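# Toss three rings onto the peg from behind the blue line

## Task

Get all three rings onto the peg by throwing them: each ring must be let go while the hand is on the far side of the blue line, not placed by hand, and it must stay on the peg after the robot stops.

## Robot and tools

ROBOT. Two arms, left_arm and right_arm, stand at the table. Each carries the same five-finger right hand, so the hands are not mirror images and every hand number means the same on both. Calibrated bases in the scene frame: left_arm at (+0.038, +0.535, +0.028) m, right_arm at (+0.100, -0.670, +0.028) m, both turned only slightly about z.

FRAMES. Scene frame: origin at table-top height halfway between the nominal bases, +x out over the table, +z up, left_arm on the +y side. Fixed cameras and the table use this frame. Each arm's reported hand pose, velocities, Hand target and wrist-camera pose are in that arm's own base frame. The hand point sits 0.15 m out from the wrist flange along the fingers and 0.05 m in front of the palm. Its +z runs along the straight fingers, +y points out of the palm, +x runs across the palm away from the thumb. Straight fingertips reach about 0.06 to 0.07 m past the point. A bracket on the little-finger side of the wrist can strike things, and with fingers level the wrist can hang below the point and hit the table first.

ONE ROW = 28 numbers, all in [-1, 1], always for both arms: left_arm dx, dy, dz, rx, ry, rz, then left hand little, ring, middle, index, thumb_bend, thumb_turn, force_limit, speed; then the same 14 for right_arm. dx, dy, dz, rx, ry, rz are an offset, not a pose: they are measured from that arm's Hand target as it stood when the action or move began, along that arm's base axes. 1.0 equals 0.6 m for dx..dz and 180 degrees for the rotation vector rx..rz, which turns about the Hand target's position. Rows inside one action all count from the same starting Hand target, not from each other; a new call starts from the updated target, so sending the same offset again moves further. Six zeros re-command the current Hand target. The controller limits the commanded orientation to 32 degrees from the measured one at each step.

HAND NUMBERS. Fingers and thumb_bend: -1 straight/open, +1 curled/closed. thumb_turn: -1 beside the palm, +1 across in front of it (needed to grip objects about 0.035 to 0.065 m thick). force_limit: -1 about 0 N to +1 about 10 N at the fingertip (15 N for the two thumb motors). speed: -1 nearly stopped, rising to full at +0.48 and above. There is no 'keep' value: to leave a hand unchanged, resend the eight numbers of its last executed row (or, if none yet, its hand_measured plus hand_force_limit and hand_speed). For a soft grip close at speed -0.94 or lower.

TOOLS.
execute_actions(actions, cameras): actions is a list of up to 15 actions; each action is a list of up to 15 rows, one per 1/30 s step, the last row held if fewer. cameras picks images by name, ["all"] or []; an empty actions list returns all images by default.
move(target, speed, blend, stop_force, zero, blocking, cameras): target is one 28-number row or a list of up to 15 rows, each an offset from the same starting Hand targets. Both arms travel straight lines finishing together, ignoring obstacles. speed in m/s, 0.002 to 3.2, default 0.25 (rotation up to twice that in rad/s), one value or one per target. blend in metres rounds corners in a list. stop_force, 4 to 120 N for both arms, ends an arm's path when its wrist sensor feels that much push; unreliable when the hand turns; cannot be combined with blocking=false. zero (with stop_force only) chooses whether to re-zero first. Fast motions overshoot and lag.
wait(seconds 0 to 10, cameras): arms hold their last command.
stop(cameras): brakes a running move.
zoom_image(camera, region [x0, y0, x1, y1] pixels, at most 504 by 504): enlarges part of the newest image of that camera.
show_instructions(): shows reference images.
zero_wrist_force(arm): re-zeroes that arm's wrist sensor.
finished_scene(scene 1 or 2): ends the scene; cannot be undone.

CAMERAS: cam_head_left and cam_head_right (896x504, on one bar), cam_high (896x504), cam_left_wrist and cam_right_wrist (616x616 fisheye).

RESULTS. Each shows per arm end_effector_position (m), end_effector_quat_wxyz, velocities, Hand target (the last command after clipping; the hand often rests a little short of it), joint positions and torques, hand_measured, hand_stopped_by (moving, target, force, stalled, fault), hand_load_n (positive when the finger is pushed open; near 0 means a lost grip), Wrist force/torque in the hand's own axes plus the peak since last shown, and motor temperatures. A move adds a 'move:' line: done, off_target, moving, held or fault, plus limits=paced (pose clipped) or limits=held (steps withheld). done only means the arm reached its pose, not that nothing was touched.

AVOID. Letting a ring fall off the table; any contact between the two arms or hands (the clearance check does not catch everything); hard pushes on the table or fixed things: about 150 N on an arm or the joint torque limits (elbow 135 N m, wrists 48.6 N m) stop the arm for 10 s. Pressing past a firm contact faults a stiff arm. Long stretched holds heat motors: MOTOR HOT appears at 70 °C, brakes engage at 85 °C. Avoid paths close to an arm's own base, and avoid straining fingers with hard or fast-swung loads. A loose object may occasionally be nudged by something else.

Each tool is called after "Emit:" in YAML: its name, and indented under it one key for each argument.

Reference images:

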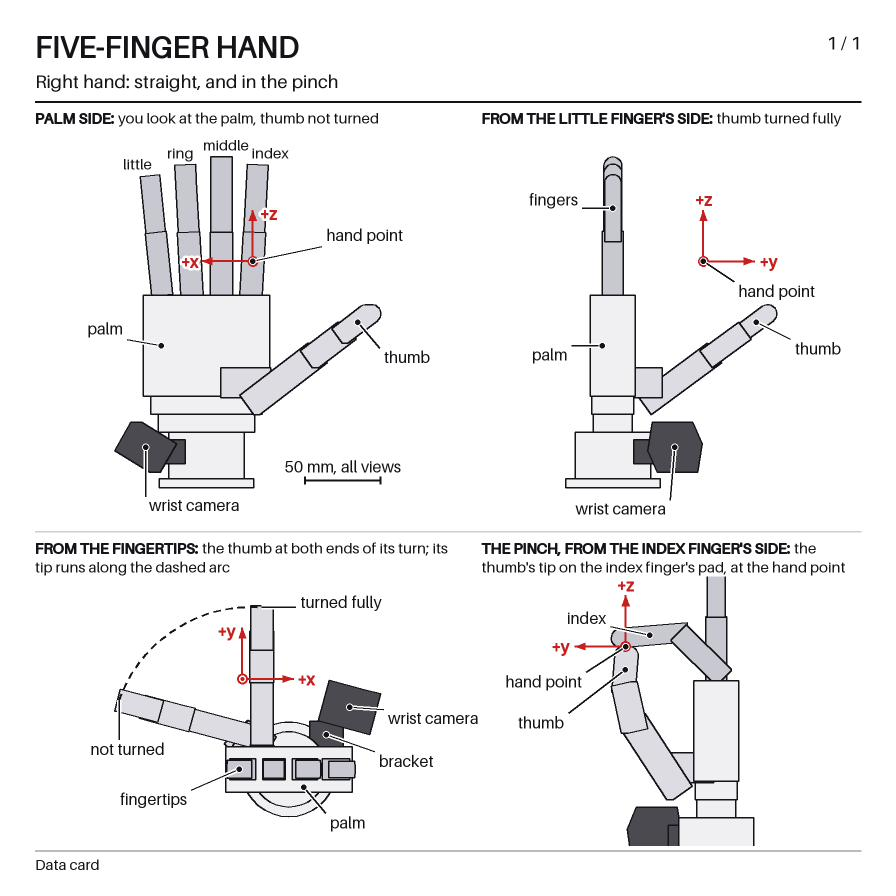

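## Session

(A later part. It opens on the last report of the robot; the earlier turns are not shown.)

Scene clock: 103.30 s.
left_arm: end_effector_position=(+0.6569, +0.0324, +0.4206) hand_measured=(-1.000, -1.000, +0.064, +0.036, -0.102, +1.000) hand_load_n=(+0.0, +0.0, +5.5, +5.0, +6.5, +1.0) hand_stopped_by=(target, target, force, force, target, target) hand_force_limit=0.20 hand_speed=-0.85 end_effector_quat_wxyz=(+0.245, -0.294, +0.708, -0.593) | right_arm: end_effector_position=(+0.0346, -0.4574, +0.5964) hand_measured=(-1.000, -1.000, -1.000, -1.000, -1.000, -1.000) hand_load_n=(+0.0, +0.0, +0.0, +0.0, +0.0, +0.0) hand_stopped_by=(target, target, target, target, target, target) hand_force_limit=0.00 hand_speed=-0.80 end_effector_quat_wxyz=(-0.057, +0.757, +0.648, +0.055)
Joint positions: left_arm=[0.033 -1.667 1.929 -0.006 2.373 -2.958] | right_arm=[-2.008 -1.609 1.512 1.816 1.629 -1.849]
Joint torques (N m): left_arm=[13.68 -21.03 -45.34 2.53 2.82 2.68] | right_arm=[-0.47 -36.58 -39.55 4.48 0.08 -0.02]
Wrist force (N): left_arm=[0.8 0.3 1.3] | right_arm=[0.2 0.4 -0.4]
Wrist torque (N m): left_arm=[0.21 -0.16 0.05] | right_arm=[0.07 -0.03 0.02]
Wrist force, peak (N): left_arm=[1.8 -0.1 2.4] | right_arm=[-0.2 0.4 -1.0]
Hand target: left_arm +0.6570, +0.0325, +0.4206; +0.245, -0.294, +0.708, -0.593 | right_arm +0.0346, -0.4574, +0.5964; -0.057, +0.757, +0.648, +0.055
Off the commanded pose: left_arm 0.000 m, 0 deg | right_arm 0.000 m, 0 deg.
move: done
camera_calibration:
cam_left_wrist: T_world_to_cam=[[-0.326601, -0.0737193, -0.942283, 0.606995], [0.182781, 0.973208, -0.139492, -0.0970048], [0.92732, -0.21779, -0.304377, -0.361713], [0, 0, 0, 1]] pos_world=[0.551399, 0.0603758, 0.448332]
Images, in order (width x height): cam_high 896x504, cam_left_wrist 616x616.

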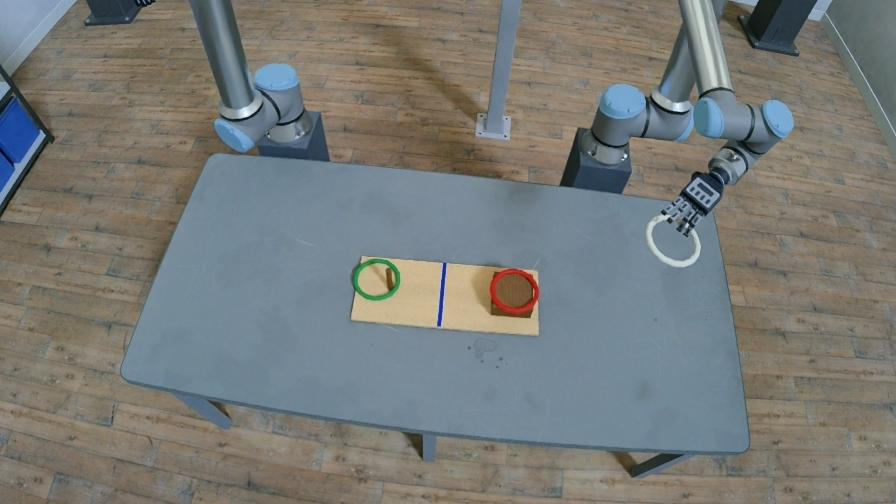

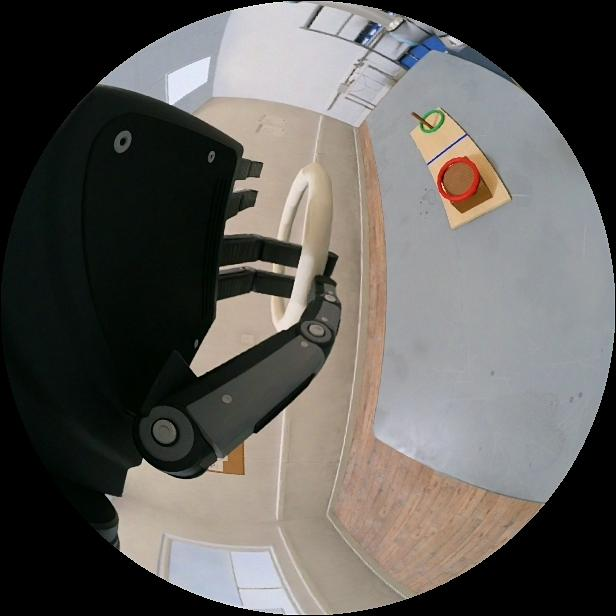

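Emit:
execute_actions:
  actions:
    - [[0,-0.0046,0,0,0,0,-1,-1,0.4,0.4,-0.1,1,0.2,-0.85,0,0,0,0,0,0,-1,-1,-1,-1,-1,-1,0,-0.8],[0,-0.0185,0,0,0,0,-1,-1,0.4,0.4,-0.1,1,0.2,-0.85,0,0,0,0,0,0,-1,-1,-1,-1,-1,-1,0,-0.8],[0,-0.0417,0,0,0,0,-1,-1,0.4,0.4,-0.1,1,0.2,-0.85,0,0,0,0,0,0,-1,-1,-1,-1,-1,-1,0,-0.8],[0,-0.0741,0,0,0,0,-1,-1,0.4,0.4,-0.1,1,0.2,-0.85,0,0,0,0,0,0,-1,-1,-1,-1,-1,-1,0,-0.8],[0,-0.1157,0,0,0,0,-1,-1,0.4,0.4,-0.1,1,0.2,-0.85,0,0,0,0,0,0,-1,-1,-1,-1,-1,-1,0,-0.8],[0,-0.1667,0,0,0,0,-1,-1,0.4,0.4,-0.1,1,0.2,-0.85,0,0,0,0,0,0,-1,-1,-1,-1,-1,-1,0,-0.8],[0,-0.2222,0,0,0,0,-1,-1,0.4,0.4,-0.1,1,0.2,-0.85,0,0,0,0,0,0,-1,-1,-1,-1,-1,-1,0,-0.8],[0,-0.2778,0,0,0,0,-1,-1,0.4,0.4,-0.1,1,0.2,-0.85,0,0,0,0,0,0,-1,-1,-1,-1,-1,-1,0,-0.8],[0,-0.3333,0,0,0,0,-1,-1,0.4,0.4,-0.1,1,0.2,-0.85,0,0,0,0,0,0,-1,-1,-1,-1,-1,-1,0,-0.8],[0,-0.3889,0,0,0,0,-1,-1,0.4,0.4,-0.1,1,0.2,-0.85,0,0,0,0,0,0,-1,-1,-1,-1,-1,-1,0,-0.8],[0,-0.4444,0,0,0,0,-1,-1,0.4,0.4,-0.1,1,0.2,-0.85,0,0,0,0,0,0,-1,-1,-1,-1,-1,-1,0,-0.8],[0,-0.5,0,0,0,0,-1,-1,0.4,0.4,-0.1,1,0.2,-0.85,0,0,0,0,0,0,-1,-1,-1,-1,-1,-1,0,-0.8],[0,-0.5556,0,0,0,0,-1,-1,0.4,0.4,-0.1,1,0.2,-0.85,0,0,0,0,0,0,-1,-1,-1,-1,-1,-1,0,-0.8],[0,-0.6111,0,0,0,0,-1,-1,0.4,0.4,-0.1,1,0.2,-0.85,0,0,0,0,0,0,-1,-1,-1,-1,-1,-1,0,-0.8],[0,-0.6667,0,0,0,0,-1,-1,0.4,0.4,-0.1,1,0.2,-0.85,0,0,0,0,0,0,-1,-1,-1,-1,-1,-1,0,-0.8]]
    - [[0,-0.0556,0,0,0,0,-1,-1,0.4,0.4,-0.1,1,0.2,-0.85,0,0,0,0,0,0,-1,-1,-1,-1,-1,-1,0,-0.8],[0,-0.1111,0,0,0,0,-1,-1,0.4,0.4,-0.1,1,0.2,-0.85,0,0,0,0,0,0,-1,-1,-1,-1,-1,-1,0,-0.8],[0,-0.1667,0,0,0,0,-1,-1,0.4,0.4,-0.1,1,0.2,-0.85,0,0,0,0,0,0,-1,-1,-1,-1,-1,-1,0,-0.8],[0,-0.2222,0,0,0,0,-1,-1,0.4,0.4,-0.1,1,0.2,-0.85,0,0,0,0,0,0,-1,-1,-1,-1,-1,-1,0,-0.8],[0,-0.2778,0,0,0,0,-1,-1,-1,-1,-0.1,1,0.2,0.6,0,0,0,0,0,0,-1,-1,-1,-1,-1,-1,0,-0.8],[0,-0.3333,0,0,0,0,-1,-1,-1,-1,-0.1,1,0.2,0.6,0,0,0,0,0,0,-1,-1,-1,-1,-1,-1,0,-0.8],[0,-0.3889,0,0,0,0,-1,-1,-1,-1,-0.1,1,0.2,0.6,0,0,0,0,0,0,-1,-1,-1,-1,-1,-1,0,-0.8],[0,-0.4444,0,0,0,0,-1,-1,-1,-1,-0.1,1,0.2,0.6,0,0,0,0,0,0,-1,-1,-1,-1,-1,-1,0,-0.8],[0,-0.5,0,0,0,0,-1,-1,-1,-1,-0.1,1,0.2,0.6,0,0,0,0,0,0,-1,-1,-1,-1,-1,-1,0,-0.8],[0,-0.5509,0,0,0,0,-1,-1,-1,-1,-0.1,1,0.2,0.6,0,0,0,0,0,0,-1,-1,-1,-1,-1,-1,0,-0.8],[0,-0.5926,0,0,0,0,-1,-1,-1,-1,-0.1,1,0.2,0.6,0,0,0,0,0,0,-1,-1,-1,-1,-1,-1,0,-0.8],[0,-0.625,0,0,0,0,-1,-1,-1,-1,-0.1,1,0.2,0.6,0,0,0,0,0,0,-1,-1,-1,-1,-1,-1,0,-0.8],[0,-0.6481,0,0,0,0,-1,-1,-1,-1,-0.1,1,0.2,0.6,0,0,0,0,0,0,-1,-1,-1,-1,-1,-1,0,-0.8],[0,-0.662,0,0,0,0,-1,-1,-1,-1,-0.1,1,0.2,0.6,0,0,0,0,0,0,-1,-1,-1,-1,-1,-1,0,-0.8],[0,-0.6667,0,0,0,0,-1,-1,-1,-1,-0.1,1,0.2,0.6,0,0,0,0,0,0,-1,-1,-1,-1,-1,-1,0,-0.8]]
  cameras: ["all"]

Emit:
zoom_image:
  camera: "cam_high"
  region: [330, 230, 460, 330]

Emit:
zoom_image:
  camera: "cam_left_wrist"
  region: [400, 240, 560, 420]

Scene clock: 105.90 s.
left_arm: end_effector_position=(+0.6318, -0.7469, +0.4144) hand_measured=(-1.000, -1.000, -1.000, -1.000, -0.100, +1.000) hand_load_n=(+0.0, +0.0, +0.0, +0.0, +0.5, +0.0) hand_stopped_by=(target, target, target, target, target, target) hand_force_limit=0.20 hand_speed=0.60 end_effector_quat_wxyz=(+0.242, -0.286, +0.704, -0.603) | right_arm: end_effector_position=(+0.0346, -0.4574, +0.5964) hand_measured=(-1.000, -1.000, -1.000, -1.000, -1.000, -1.000) hand_load_n=(+0.0, +0.0, +0.0, +0.0, +0.0, +0.0) hand_stopped_by=(target, target, target, target, target, target) hand_force_limit=0.00 hand_speed=-0.80 end_effector_quat_wxyz=(-0.057, +0.757, +0.648, +0.055)
Joint positions: left_arm=[-1.175 -1.288 1.527 -0.072 1.204 -3.207] | right_arm=[-2.008 -1.609 1.512 1.816 1.629 -1.849]
Joint torques (N m): left_arm=[-18.35 -55.28 -46.46 1.75 -2.77 -3.02] | right_arm=[0.79 -36.28 -40.39 4.59 -0.1 -0.08]
Wrist force (N): left_arm=[0.6 -0.3 0.7] | right_arm=[-0.1 0.0 -0.4]
Wrist torque (N m): left_arm=[0.24 -0.10 0.38] | right_arm=[0.02 0.02 -0.01]
Wrist force, peak (N): left_arm=[2.9 -1.4 5.4] | right_arm=[-0.3 0.2 -1.0]
Hand target: left_arm +0.6570, -0.7675, +0.4206; +0.245, -0.294, +0.708, -0.593 | right_arm +0.0346, -0.4574, +0.5964; -0.057, +0.757, +0.648, +0.055
Off the commanded pose: left_arm 0.033 m, 2 deg | right_arm 0.000 m, 0 deg.
Step readings (end_effector_position of left_arm | right_arm):
0: (+0.6570, +0.0325, +0.4206) | (+0.0346, -0.4574, +0.5964)
1: (+0.6570, +0.0325, +0.4206) | (+0.0346, -0.4574, +0.5964)
2: (+0.6570, +0.0322, +0.4206) | (+0.0346, -0.4574, +0.5964)
4: (+0.6568, +0.0282, +0.4205) | (+0.0346, -0.4574, +0.5964)
8: (+0.6543, -0.0125, +0.4208) | (+0.0346, -0.4574, +0.5964)
15: (+0.6425, -0.1785, +0.4235) | (+0.0346, -0.4574, +0.5964)
16: (+0.6405, -0.2070, +0.4240) | (+0.0346, -0.4574, +0.5964)
17: (+0.6380, -0.2439, +0.4246) | (+0.0346, -0.4574, +0.5964)
19: (+0.6334, -0.3055, +0.4256) | (+0.0346, -0.4574, +0.5964)
23: (+0.6215, -0.4422, +0.4263) | (+0.0346, -0.4574, +0.5964)
30: (+0.6130, -0.6563, +0.4191) | (+0.0346, -0.4574, +0.5964)
camera_calibration:
cam_left_wrist: T_world_to_cam=[[-0.316271, -0.0844714, -0.944901, 0.522061], [0.201282, 0.967375, -0.153853, 0.655202], [0.92707, -0.238851, -0.28895, -0.531877], [0, 0, 0, 1]] pos_world=[0.526319, -0.716766, 0.440414]

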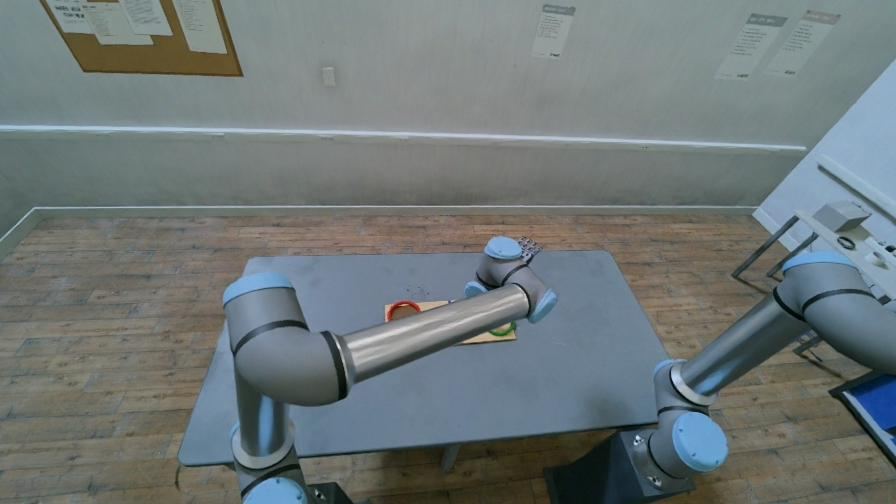

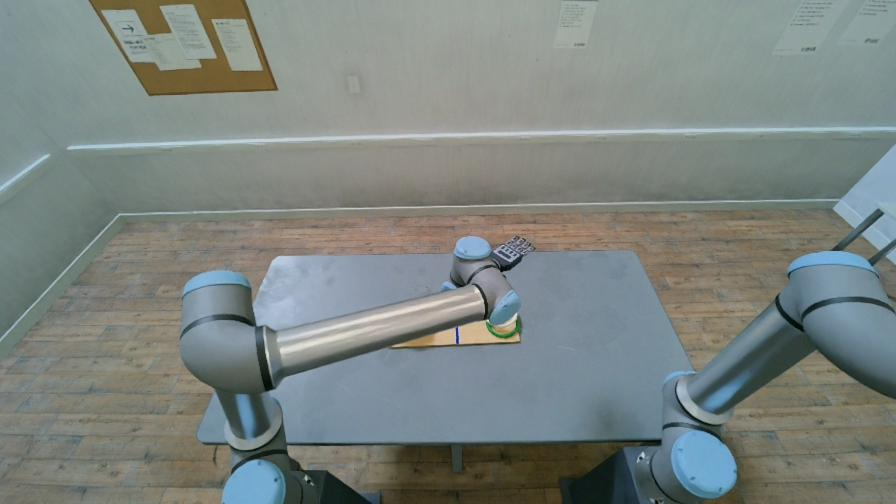

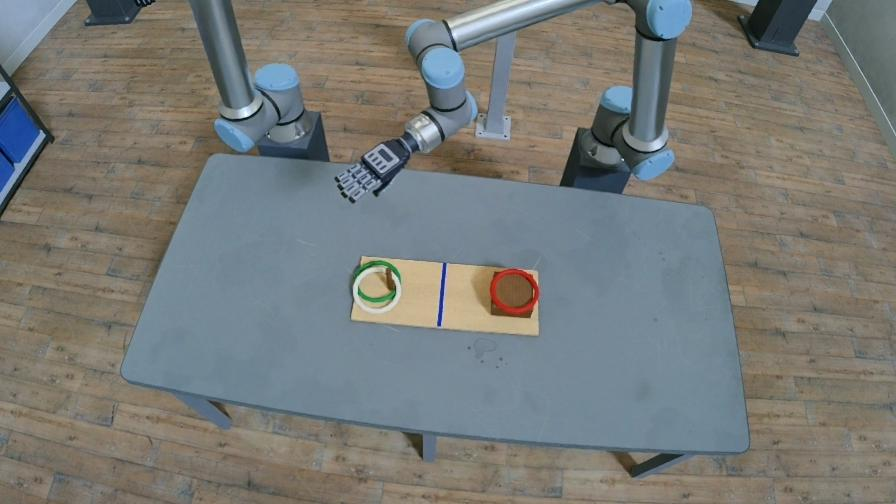

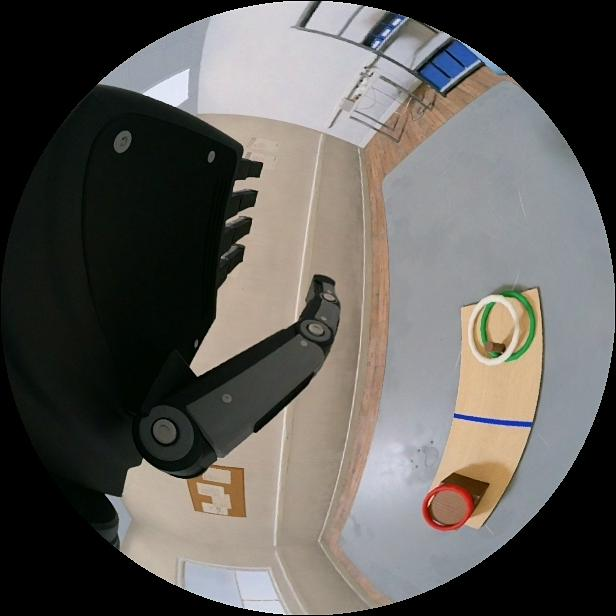

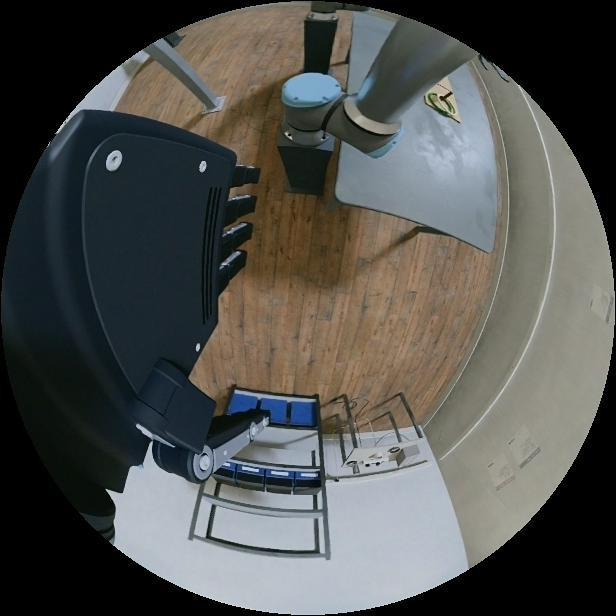

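Scaled by 3.877 from the camera's 896x504 image, which has a finer 1280x720 frame.

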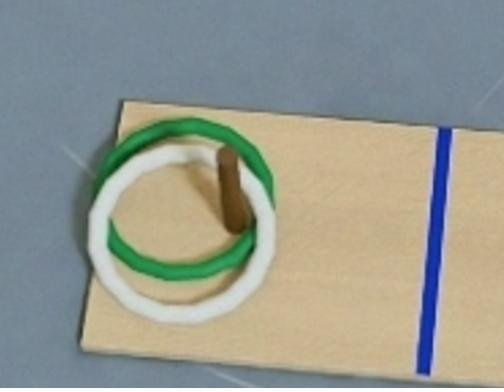

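Scaled by 2.800 from the camera's 616x616 image, which has a finer 880x880 frame.

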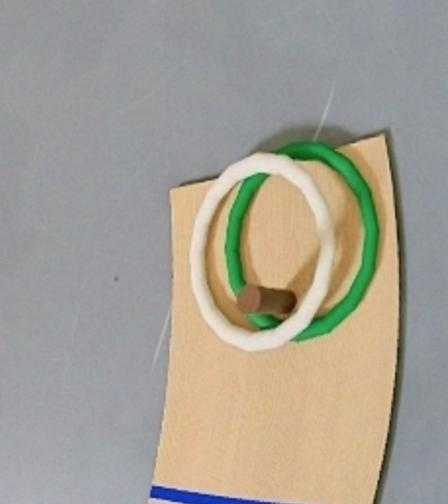

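Emit:
zoom_image:
  camera: "cam_high"
  region: [470, 240, 560, 330]

Emit:
zoom_image:
  camera: "cam_left_wrist"
  region: [400, 440, 520, 560]

Scaled by 5.600 from the camera's 896x504 image, which has a finer 1280x720 frame.

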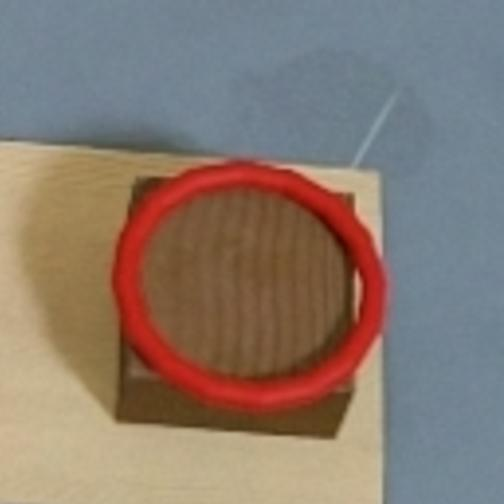

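Scaled by 4.200 from the camera's 616x616 image, which has a finer 880x880 frame.

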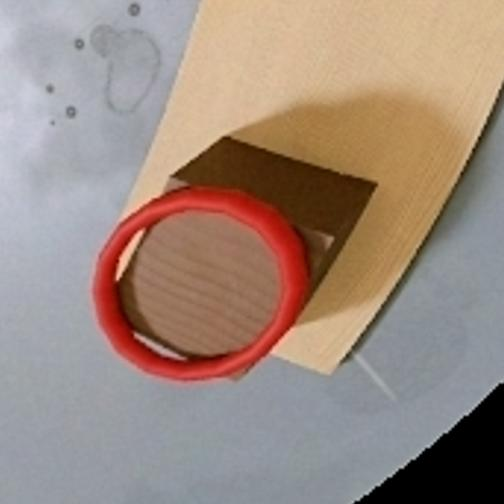

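Emit:
move:
  target: [-0.0617,0.8625,-0.3667,0,0,-0.1667, -1,-1,-1,-1,-0.1,1, 0.2,-0.3, 0,0,0,0,0,0, -1,-1,-1,-1,-1,-1,0.0,-0.8]
  speed: 0.35
  cameras: ["cam_left_wrist", "cam_high", "cam_head_left"]

Emit:
zoom_image:
  camera: "cam_left_wrist"
  region: [260, 140, 480, 360]

Scene clock: 109.60 s.
left_arm: end_effector_position=(+0.6199, -0.2501, +0.2006) hand_measured=(-1.000, -1.000, -1.000, -1.000, -0.100, +1.000) hand_load_n=(+0.0, +0.0, +0.0, +0.0, +0.0, -0.5) hand_stopped_by=(target, target, target, target, target, target) hand_force_limit=0.20 hand_speed=-0.30 end_effector_quat_wxyz=(+0.083, -0.101, +0.760, -0.637) | right_arm: end_effector_position=(+0.0346, -0.4574, +0.5964) hand_measured=(-1.000, -1.000, -1.000, -1.000, -1.000, -1.000) hand_load_n=(+0.0, +0.0, -0.5, +0.0, +0.0, +0.0) hand_stopped_by=(target, target, target, target, target, target) hand_force_limit=0.00 hand_speed=-0.80 end_effector_quat_wxyz=(-0.057, +0.757, +0.648, +0.055)
Joint positions: left_arm=[-0.365 -1.422 2.115 -0.397 2.494 -2.905] | right_arm=[-2.008 -1.609 1.512 1.816 1.629 -1.849]
Joint torques (N m): left_arm=[15.52 -33.48 -38.41 2.8 2.52 2.42] | right_arm=[0.55 -37.87 -40.5 4.19 0.08 -0.09]
Wrist force (N): left_arm=[0.6 -0.5 1.3] | right_arm=[-0.3 0.1 -0.7]
Wrist torque (N m): left_arm=[0.19 -0.15 0.04] | right_arm=[0.05 0.07 -0.02]
Wrist force, peak (N): left_arm=[1.8 -1.2 2.4] | right_arm=[-0.5 0.1 -1.1]
Hand target: left_arm +0.6199, -0.2500, +0.2005; +0.083, -0.101, +0.760, -0.637 | right_arm +0.0346, -0.4574, +0.5964; -0.057, +0.757, +0.648, +0.055
Off the commanded pose: left_arm 0.000 m, 0 deg | right_arm 0.000 m, 0 deg.
move: done
camera_calibration:
cam_left_wrist: T_world_to_cam=[[-0.319816, 0.0994805, -0.942243, 0.405831], [0.644908, 0.75141, -0.139562, -0.187883], [0.694127, -0.652294, -0.304468, -0.419872], [0, 0, 0, 1]] pos_world=[0.542402, -0.173075, 0.228332]
Images, in order (width x height): cam_head_left 896x504, cam_high 896x504, cam_left_wrist 616x616.

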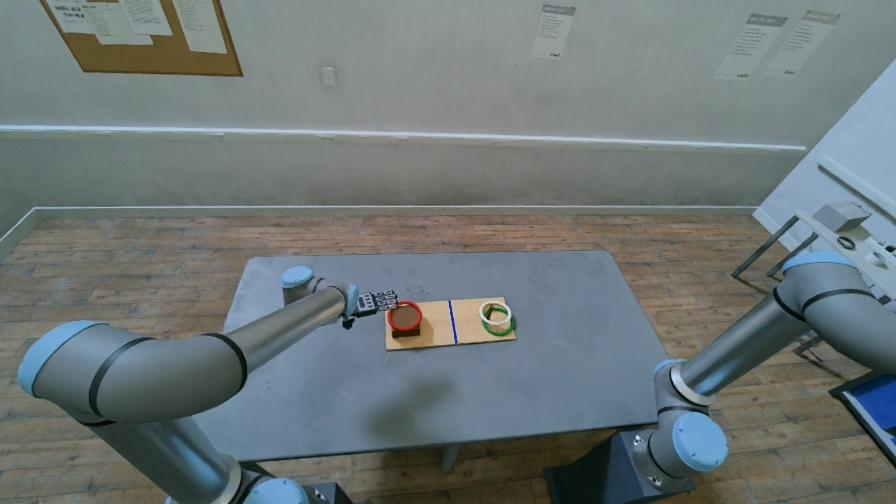

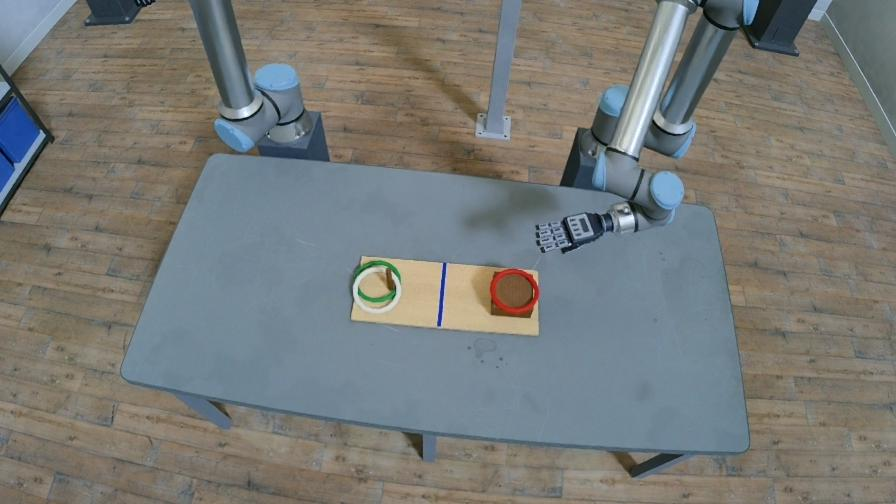

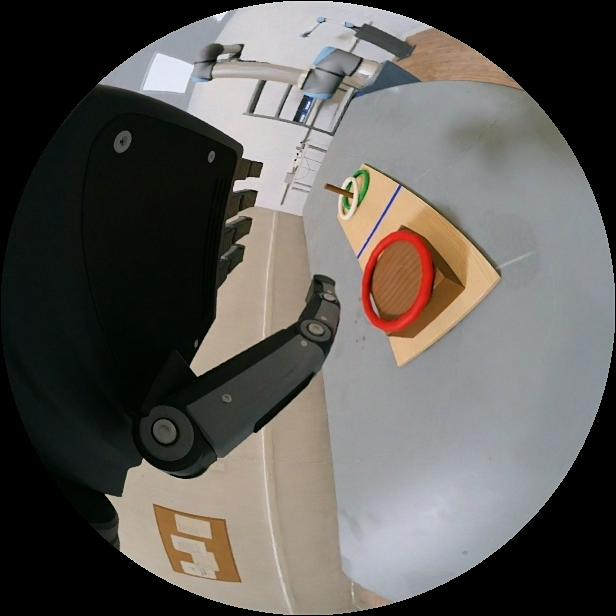

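Scaled by 2.291 from the camera's 616x616 image, which has a finer 880x880 frame.

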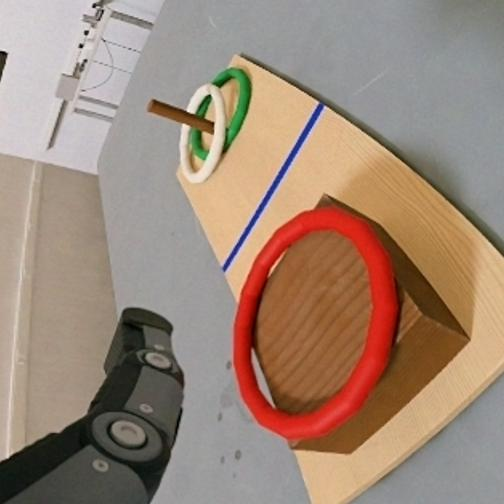

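Emit:
move:
  target: [0.0533,-0.0607,-0.1842,0,0,0, -1,-1,-0.2,-0.2,-0.1,1, 0.2,-0.3, 0,0,0,0,0,0, -1,-1,-1,-1,-1,-1,0.0,-0.8]
  speed: 0.15

Emit:
move:
  target: [0,0,-0.0708,0,0,0, -1,-1,-0.2,-0.2,-0.1,1, 0.2,-0.3, 0,0,0,0,0,0, -1,-1,-1,-1,-1,-1,0.0,-0.8]
  speed: 0.05
  stop_force: 4
  cameras: ["cam_left_wrist", "cam_high"]

Emit:
zoom_image:
  camera: "cam_left_wrist"
  region: [220, 160, 400, 360]

Emit:
zoom_image:
  camera: "cam_high"
  region: [480, 220, 600, 330]

Scene clock: 112.33 s.
left_arm: end_effector_position=(+0.6519, -0.2864, +0.0902) hand_measured=(-1.000, -1.000, -0.200, -0.200, -0.100, +1.000) hand_load_n=(+0.0, +0.0, +0.0, +0.0, +0.0, +0.0) hand_stopped_by=(target, target, target, target, target, target) hand_force_limit=0.20 hand_speed=-0.30 end_effector_quat_wxyz=(+0.083, -0.101, +0.760, -0.637) | right_arm: end_effector_position=(+0.0346, -0.4574, +0.5964) hand_measured=(-1.000, -1.000, -1.000, -1.000, -1.000, -1.000) hand_load_n=(+0.0, +0.0, +0.0, +0.0, +0.0, +0.0) hand_stopped_by=(target, target, target, target, target, target) hand_force_limit=0.00 hand_speed=-0.80 end_effector_quat_wxyz=(-0.057, +0.757, +0.648, +0.055)
Joint positions: left_arm=[-0.407 -1.226 2.121 -0.614 2.454 -2.924] | right_arm=[-2.008 -1.609 1.512 1.816 1.629 -1.849]
Joint torques (N m): left_arm=[-16.95 -44.26 -32.84 -2.91 -1.87 -2.86] | right_arm=[0.95 -37.12 -40.13 4.6 -0.18 0.03]
Wrist force (N): left_arm=[0.3 -0.4 1.6] | right_arm=[-0.6 0.2 -0.2]
Wrist torque (N m): left_arm=[0.18 -0.10 0.36] | right_arm=[0.04 0.10 -0.03]
Wrist force, peak (N): left_arm=[0.6 0.7 1.7] | right_arm=[-0.6 0.1 -1.0]
Hand target: left_arm +0.6519, -0.2864, +0.0900; +0.083, -0.101, +0.760, -0.637 | right_arm +0.0346, -0.4574, +0.5964; -0.057, +0.757, +0.648, +0.055
Off the commanded pose: left_arm 0.000 m, 0 deg | right_arm 0.000 m, 0 deg.
move: done

Scene clock: 114.53 s.
left_arm: end_effector_position=(+0.6519, -0.2864, +0.0498) hand_measured=(-1.000, -1.000, -0.200, -0.200, -0.100, +1.000) hand_load_n=(+0.0, +0.0, +0.0, +0.0, +0.0, +0.0) hand_stopped_by=(target, target, target, target, target, target) hand_force_limit=0.20 hand_speed=-0.30 end_effector_quat_wxyz=(+0.083, -0.100, +0.760, -0.636) | right_arm: end_effector_position=(+0.0346, -0.4574, +0.5964) hand_measured=(-1.000, -1.000, -1.000, -1.000, -1.000, -1.000) hand_load_n=(+0.0, +0.0, +0.0, +0.0, +0.0, +0.0) hand_stopped_by=(target, target, target, target, target, target) hand_force_limit=0.00 hand_speed=-0.80 end_effector_quat_wxyz=(-0.057, +0.757, +0.648, +0.055)
Joint positions: left_arm=[-0.407 -1.164 2.136 -0.691 2.454 -2.924] | right_arm=[-2.008 -1.609 1.512 1.816 1.629 -1.849]
Joint torques (N m): left_arm=[-15.06 -73.46 -29.08 3.09 -1.64 -0.01] | right_arm=[0.35 -35.52 -39.87 4.6 0.15 -0.04]
Wrist force (N): left_arm=[1.2 -4.3 -0.2] | right_arm=[0.1 0.5 -0.6]
Wrist torque (N m): left_arm=[0.13 -0.11 0.26] | right_arm=[0.10 0.01 0.01]
Wrist force, peak (N): left_arm=[4.4 -20.3 -11.7] | right_arm=[-0.3 -0.4 -0.7]
Hand target: left_arm +0.6519, -0.2864, +0.0498; +0.083, -0.100, +0.760, -0.636 (not the last commanded pose) | right_arm +0.0346, -0.4574, +0.5964; -0.057, +0.757, +0.648, +0.055
Off the commanded pose: left_arm 0.002 m, 0 deg | right_arm 0.000 m, 0 deg.
move: contact (left_arm)
camera_calibration:
cam_left_wrist: T_world_to_cam=[[-0.319757, 0.0997226, -0.942237, 0.277697], [0.645066, 0.751305, -0.139394, -0.202402], [0.694007, -0.652377, -0.304563, -0.511586], [0, 0, 0, 1]] pos_world=[0.574403, -0.209374, 0.0776324]
Images, in order (width x height): cam_high 896x504, cam_left_wrist 616x616.

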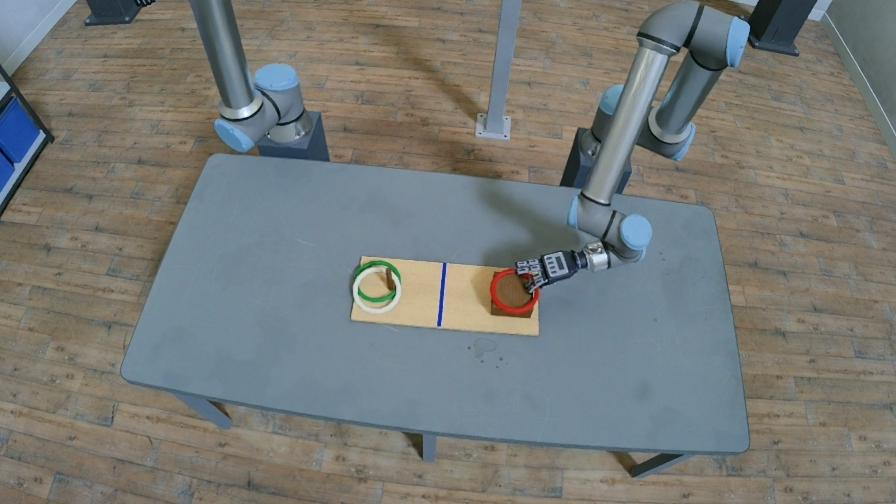

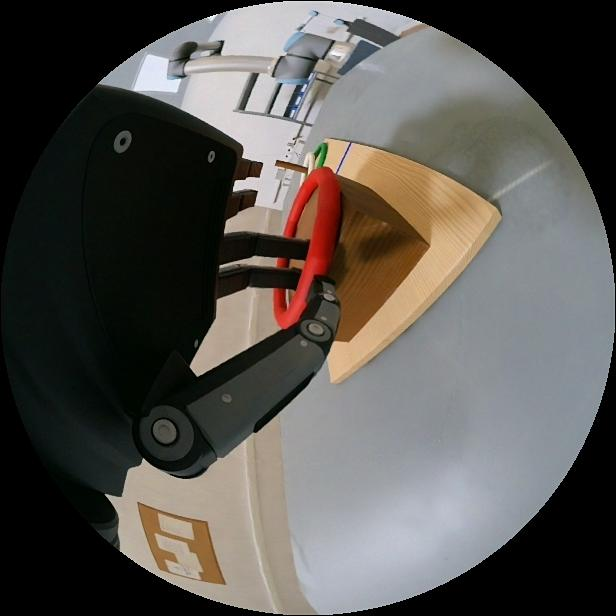

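Scaled by 2.520 from the camera's 616x616 image, which has a finer 880x880 frame.

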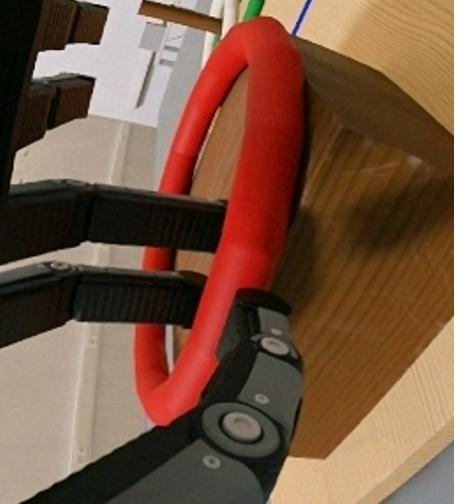

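Scaled by 4.200 from the camera's 896x504 image, which has a finer 1280x720 frame.

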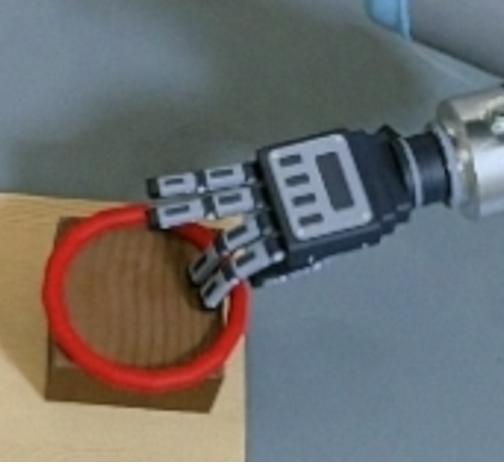

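Emit:
move:
  target: [0,0,0.0137,0,0,0, -1,-1,-0.2,-0.2,-0.1,1, 0.2,-0.3, 0,0,0,0,0,0, -1,-1,-1,-1,-1,-1,0.0,-0.8]
  speed: 0.05

Emit:
move:
  target: [0,0,0,0,0,0, -1,-1,-0.2,-0.2,-0.6,1, 0.2,-0.3, 0,0,0,0,0,0, -1,-1,-1,-1,-1,-1,0.0,-0.8]
  cameras: ["cam_left_wrist"]

Emit:
zoom_image:
  camera: "cam_left_wrist"
  region: [220, 160, 400, 360]

Scene clock: 115.97 s.
left_arm: end_effector_position=(+0.6519, -0.2864, +0.0579) hand_measured=(-1.000, -1.000, -0.200, -0.200, -0.100, +1.000) hand_load_n=(+0.0, +0.0, +0.0, +0.0, +0.0, +0.0) hand_stopped_by=(target, target, target, target, target, target) hand_force_limit=0.20 hand_speed=-0.30 end_effector_quat_wxyz=(+0.083, -0.100, +0.760, -0.636) | right_arm: end_effector_position=(+0.0346, -0.4574, +0.5964) hand_measured=(-1.000, -1.000, -1.000, -1.000, -1.000, -1.000) hand_load_n=(+0.0, +0.0, +0.0, +0.0, +0.0, +0.0) hand_stopped_by=(target, target, target, target, target, target) hand_force_limit=0.00 hand_speed=-0.80 end_effector_quat_wxyz=(-0.057, +0.757, +0.648, +0.055)
Joint positions: left_arm=[-0.407 -1.177 2.133 -0.675 2.454 -2.924] | right_arm=[-2.008 -1.609 1.512 1.816 1.629 -1.849]
Joint torques (N m): left_arm=[-15.61 -73.13 -30.56 2.56 -1.93 -2.09] | right_arm=[1.15 -36.92 -39.87 4.45 0.06 0.15]
Wrist force (N): left_arm=[0.6 -1.9 1.2] | right_arm=[-0.2 0.0 -0.5]
Wrist torque (N m): left_arm=[-0.03 -0.12 0.29] | right_arm=[0.03 0.06 -0.02]
Wrist force, peak (N): left_arm=[1.1 -4.7 -0.4] | right_arm=[0.0 0.1 -1.0]
Hand target: left_arm +0.6519, -0.2864, +0.0581; +0.083, -0.100, +0.760, -0.636 | right_arm +0.0346, -0.4574, +0.5964; -0.057, +0.757, +0.648, +0.055
Off the commanded pose: left_arm 0.000 m, 0 deg | right_arm 0.000 m, 0 deg.
move: done

Scene clock: 116.73 s.
left_arm: end_effector_position=(+0.6519, -0.2864, +0.0581) hand_measured=(-1.000, -1.000, -0.200, -0.200, -0.600, +1.000) hand_load_n=(+0.0, -0.5, +0.0, +0.0, +0.0, +0.0) hand_stopped_by=(target, target, target, target, target, target) hand_force_limit=0.20 hand_speed=-0.30 end_effector_quat_wxyz=(+0.083, -0.101, +0.760, -0.636) | right_arm: end_effector_position=(+0.0346, -0.4574, +0.5964) hand_measured=(-1.000, -1.000, -1.000, -1.000, -1.000, -1.000) hand_load_n=(+0.0, +0.0, -0.5, +0.0, -0.5, +0.0) hand_stopped_by=(target, target, target, target, target, target) hand_force_limit=0.00 hand_speed=-0.80 end_effector_quat_wxyz=(-0.057, +0.757, +0.648, +0.055)
Joint positions: left_arm=[-0.407 -1.177 2.133 -0.675 2.454 -2.924] | right_arm=[-2.008 -1.609 1.512 1.816 1.629 -1.849]
Joint torques (N m): left_arm=[-14.96 -76.26 -30.72 2.73 -1.89 -0.71] | right_arm=[0.33 -37.92 -41.12 4.5 -0.21 0.03]
Wrist force (N): left_arm=[0.8 -1.3 1.2] | right_arm=[0.2 0.2 -0.6]
Wrist torque (N m): left_arm=[0.07 -0.17 0.33] | right_arm=[0.06 -0.02 0.01]
Wrist force, peak (N): left_arm=[0.9 -2.1 1.4] | right_arm=[0.4 -0.2 -0.8]
Hand target: left_arm +0.6519, -0.2864, +0.0581; +0.083, -0.100, +0.760, -0.636 | right_arm +0.0346, -0.4574, +0.5964; -0.057, +0.757, +0.648, +0.055
Off the commanded pose: left_arm 0.000 m, 0 deg | right_arm 0.000 m, 0 deg.
move: done
camera_calibration:
cam_left_wrist: T_world_to_cam=[[-0.319757, 0.0997226, -0.942237, 0.285518], [0.645066, 0.751305, -0.139394, -0.201246], [0.694007, -0.652377, -0.304563, -0.509059], [0, 0, 0, 1]] pos_world=[0.574403, -0.209374, 0.0859324]
Images, in order (width x height): cam_left_wrist 616x616.

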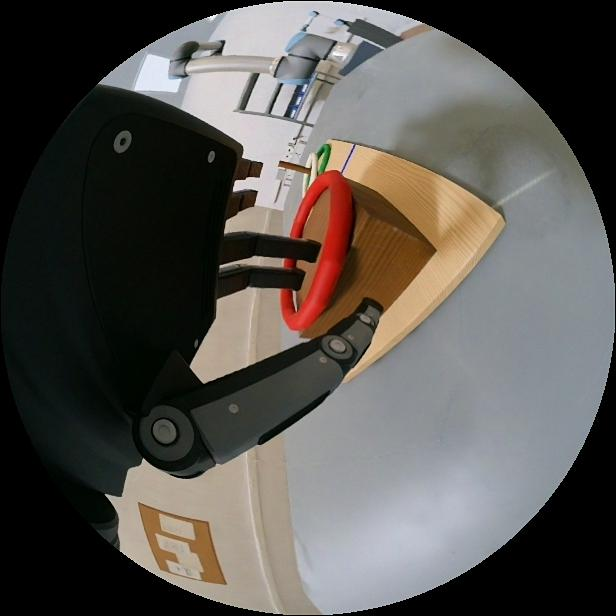

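Scaled by 2.520 from the camera's 616x616 image, which has a finer 880x880 frame.

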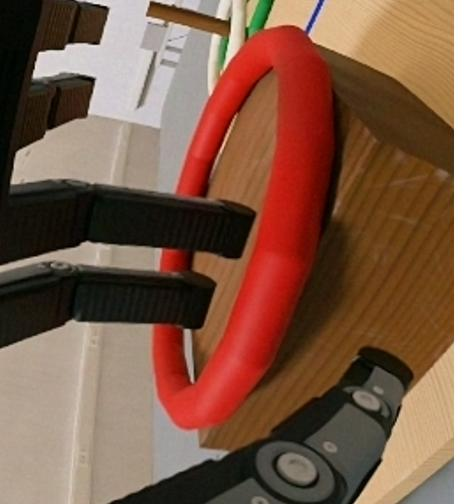

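Emit:
move:
  target: [0,0,-0.0193,0,0,0, -1,-1,-0.2,-0.2,-0.6,1, 0.2,-0.3, 0,0,0,0,0,0, -1,-1,-1,-1,-1,-1,0.0,-0.8]
  speed: 0.03
  stop_force: 4
  cameras: ["cam_left_wrist"]

Emit:
zoom_image:
  camera: "cam_left_wrist"
  region: [220, 160, 400, 360]

Scene clock: 118.73 s.
left_arm: end_effector_position=(+0.6518, -0.2864, +0.0499) hand_measured=(-1.000, -1.000, -0.200, -0.200, -0.600, +1.000) hand_load_n=(+0.0, +0.0, +0.0, +0.0, +0.0, +0.0) hand_stopped_by=(target, target, target, target, target, target) hand_force_limit=0.20 hand_speed=-0.30 end_effector_quat_wxyz=(+0.083, -0.100, +0.760, -0.636) | right_arm: end_effector_position=(+0.0346, -0.4574, +0.5964) hand_measured=(-1.000, -1.000, -1.000, -1.000, -1.000, -1.000) hand_load_n=(+0.0, +0.0, +0.0, +0.0, -0.5, +0.0) hand_stopped_by=(target, target, target, target, target, target) hand_force_limit=0.00 hand_speed=-0.80 end_effector_quat_wxyz=(-0.057, +0.757, +0.648, +0.055)
Joint positions: left_arm=[-0.407 -1.164 2.136 -0.691 2.454 -2.924] | right_arm=[-2.008 -1.609 1.512 1.816 1.629 -1.849]
Joint torques (N m): left_arm=[-16.92 -76.41 -29.71 2.86 -1.56 -0.14] | right_arm=[0.88 -36.58 -40.63 4.76 0.22 -0.14]
Wrist force (N): left_arm=[1.9 -2.8 0.8] | right_arm=[0.2 0.2 0.1]
Wrist torque (N m): left_arm=[0.00 -0.31 0.33] | right_arm=[0.02 -0.04 0.01]
Wrist force, peak (N): left_arm=[4.1 -25.4 -14.1] | right_arm=[0.6 -0.1 -0.8]
Hand target: left_arm +0.6518, -0.2864, +0.0499; +0.083, -0.100, +0.760, -0.636 (not the last commanded pose) | right_arm +0.0346, -0.4574, +0.5964; -0.057, +0.757, +0.648, +0.055
Off the commanded pose: left_arm 0.003 m, 0 deg | right_arm 0.000 m, 0 deg.
move: contact (left_arm)
camera_calibration:
cam_left_wrist: T_world_to_cam=[[-0.319757, 0.0997226, -0.942237, 0.277791], [0.645066, 0.751305, -0.139394, -0.202389], [0.694007, -0.652377, -0.304563, -0.511556], [0, 0, 0, 1]] pos_world=[0.574403, -0.209374, 0.0777324]
Images, in order (width x height): cam_left_wrist 616x616.

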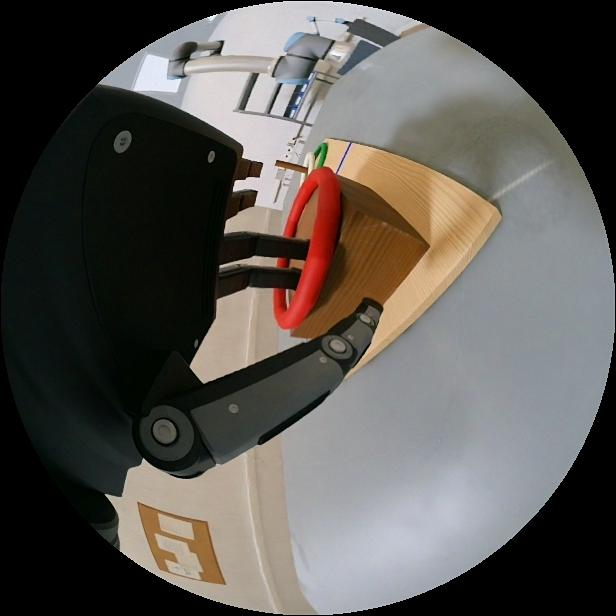

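Scaled by 2.520 from the camera's 616x616 image, which has a finer 880x880 frame.

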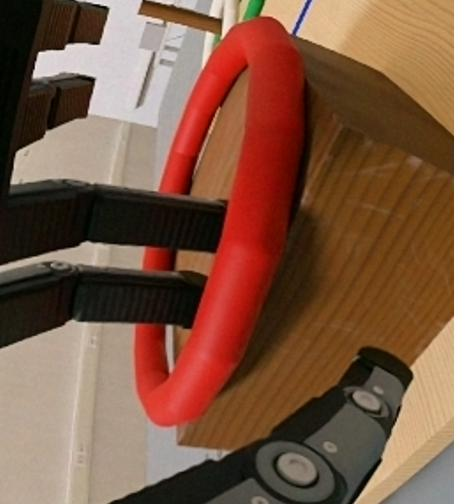

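Emit:
move:
  target: [0,0,0.002,0,0,0, -1,-1,-0.2,-0.2,-0.6,1, 0.2,-0.3, 0,0,0,0,0,0, -1,-1,-1,-1,-1,-1,0.0,-0.8]
  speed: 0.03

Emit:
move:
  target: [-0.0104,0.0386,0,0,0,0, -1,-1,-0.2,-0.2,-0.6,1, 0.2,-0.3, 0,0,0,0,0,0, -1,-1,-1,-1,-1,-1,0.0,-0.8]
  speed: 0.03
  cameras: ["cam_left_wrist", "cam_high"]

Emit:
zoom_image:
  camera: "cam_left_wrist"
  region: [220, 160, 400, 360]

Emit:
zoom_image:
  camera: "cam_high"
  region: [480, 220, 600, 330]

Scene clock: 119.97 s.
left_arm: end_effector_position=(+0.6518, -0.2864, +0.0511) hand_measured=(-1.000, -1.000, -0.200, -0.200, -0.600, +1.000) hand_load_n=(+0.0, +0.0, +0.0, +0.0, +0.0, +0.0) hand_stopped_by=(target, target, target, target, target, target) hand_force_limit=0.20 hand_speed=-0.30 end_effector_quat_wxyz=(+0.083, -0.100, +0.760, -0.636) | right_arm: end_effector_position=(+0.0346, -0.4574, +0.5964) hand_measured=(-1.000, -1.000, -1.000, -1.000, -1.000, -1.000) hand_load_n=(+0.0, +0.0, +0.0, +0.0, +0.0, +0.0) hand_stopped_by=(target, target, target, target, target, target) hand_force_limit=0.00 hand_speed=-0.80 end_effector_quat_wxyz=(-0.057, +0.757, +0.648, +0.055)
Joint positions: left_arm=[-0.407 -1.166 2.135 -0.688 2.454 -2.924] | right_arm=[-2.008 -1.609 1.512 1.816 1.629 -1.849]
Joint torques (N m): left_arm=[-16.52 -74.5 -30.08 2.86 -1.81 -2.11] | right_arm=[-0.83 -34.74 -40.04 4.55 0.01 -0.32]
Wrist force (N): left_arm=[1.7 -1.8 1.8] | right_arm=[0.0 -0.2 -0.2]
Wrist torque (N m): left_arm=[-0.03 -0.30 0.34] | right_arm=[-0.02 0.01 -0.01]
Wrist force, peak (N): left_arm=[1.9 -3.2 1.4] | right_arm=[-0.5 -0.2 -0.8]
Hand target: left_arm +0.6518, -0.2864, +0.0511; +0.083, -0.100, +0.760, -0.636 | right_arm +0.0346, -0.4574, +0.5964; -0.057, +0.757, +0.648, +0.055
Off the commanded pose: left_arm 0.000 m, 0 deg | right_arm 0.000 m, 0 deg.
move: done

Scene clock: 121.13 s.
left_arm: end_effector_position=(+0.6457, -0.2635, +0.0511) hand_measured=(-1.000, -1.000, -0.200, -0.200, -0.600, +1.000) hand_load_n=(+0.0, +0.0, +0.0, +0.0, +0.0, +0.0) hand_stopped_by=(target, target, target, target, target, target) hand_force_limit=0.20 hand_speed=-0.30 end_effector_quat_wxyz=(+0.083, -0.100, +0.760, -0.636) | right_arm: end_effector_position=(+0.0346, -0.4574, +0.5964) hand_measured=(-1.000, -1.000, -1.000, -1.000, -1.000, -1.000) hand_load_n=(+0.0, +0.0, +0.0, +0.0, +0.0, +0.0) hand_stopped_by=(target, target, target, target, target, target) hand_force_limit=0.00 hand_speed=-0.80 end_effector_quat_wxyz=(-0.057, +0.757, +0.648, +0.055)
Joint positions: left_arm=[-0.371 -1.173 2.148 -0.682 2.488 -2.908] | right_arm=[-2.008 -1.609 1.512 1.816 1.629 -1.849]
Joint torques (N m): left_arm=[11.13 -76.09 -16.02 3.21 2.8 2.44] | right_arm=[0.26 -37.79 -40.5 4.82 -0.28 0.22]
Wrist force (N): left_arm=[1.9 -1.7 1.8] | right_arm=[0.0 -0.2 -0.5]
Wrist torque (N m): left_arm=[-0.01 -0.33 0.07] | right_arm=[0.00 0.01 -0.01]
Wrist force, peak (N): left_arm=[1.9 -1.7 2.5] | right_arm=[0.4 0.6 -0.6]
Hand target: left_arm +0.6456, -0.2633, +0.0511; +0.083, -0.100, +0.760, -0.636 | right_arm +0.0346, -0.4574, +0.5964; -0.057, +0.757, +0.648, +0.055
Off the commanded pose: left_arm 0.000 m, 0 deg | right_arm 0.000 m, 0 deg.
move: done
camera_calibration:
cam_left_wrist: T_world_to_cam=[[-0.319764, 0.0997294, -0.942234, 0.274661], [0.645013, 0.751354, -0.139371, -0.21539], [0.694052, -0.652319, -0.304583, -0.491962], [0, 0, 0, 1]] pos_world=[0.568203, -0.186474, 0.0789325]
Images, in order (width x height): cam_high 896x504, cam_left_wrist 616x616.

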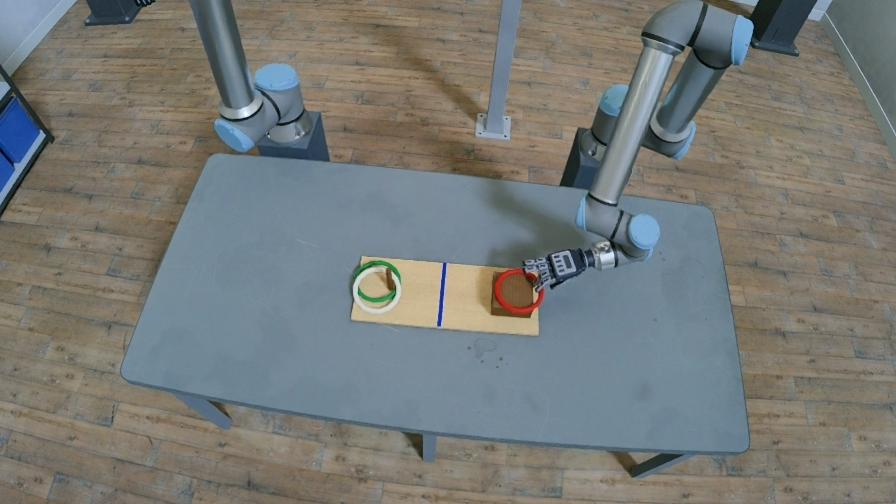

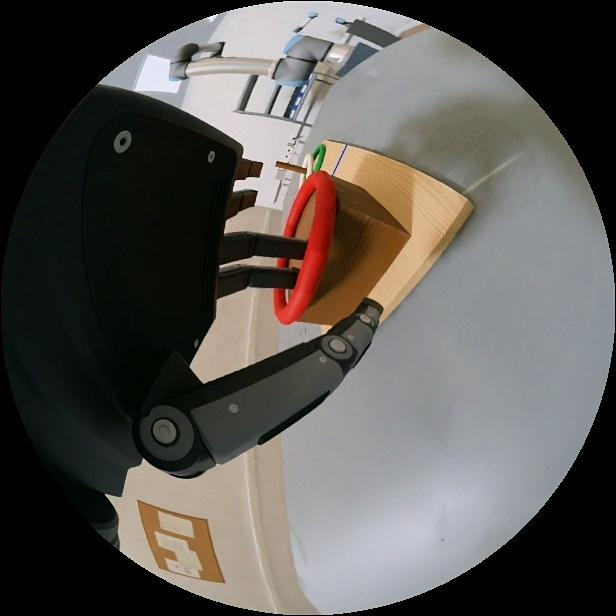

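Scaled by 2.520 from the camera's 616x616 image, which has a finer 880x880 frame.

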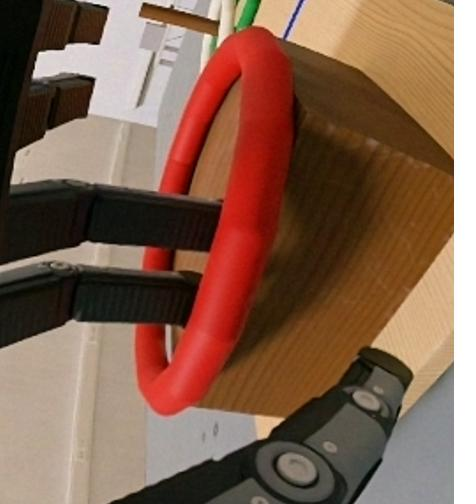

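Scaled by 4.200 from the camera's 896x504 image, which has a finer 1280x720 frame.

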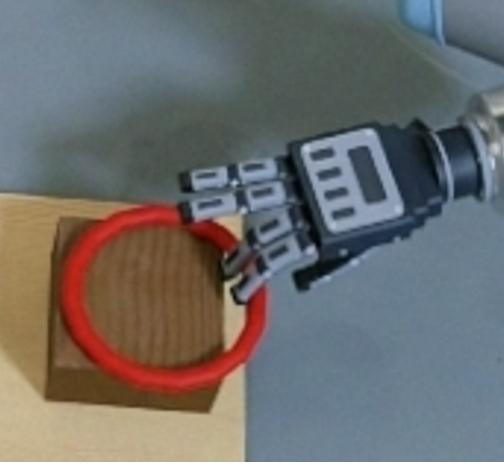

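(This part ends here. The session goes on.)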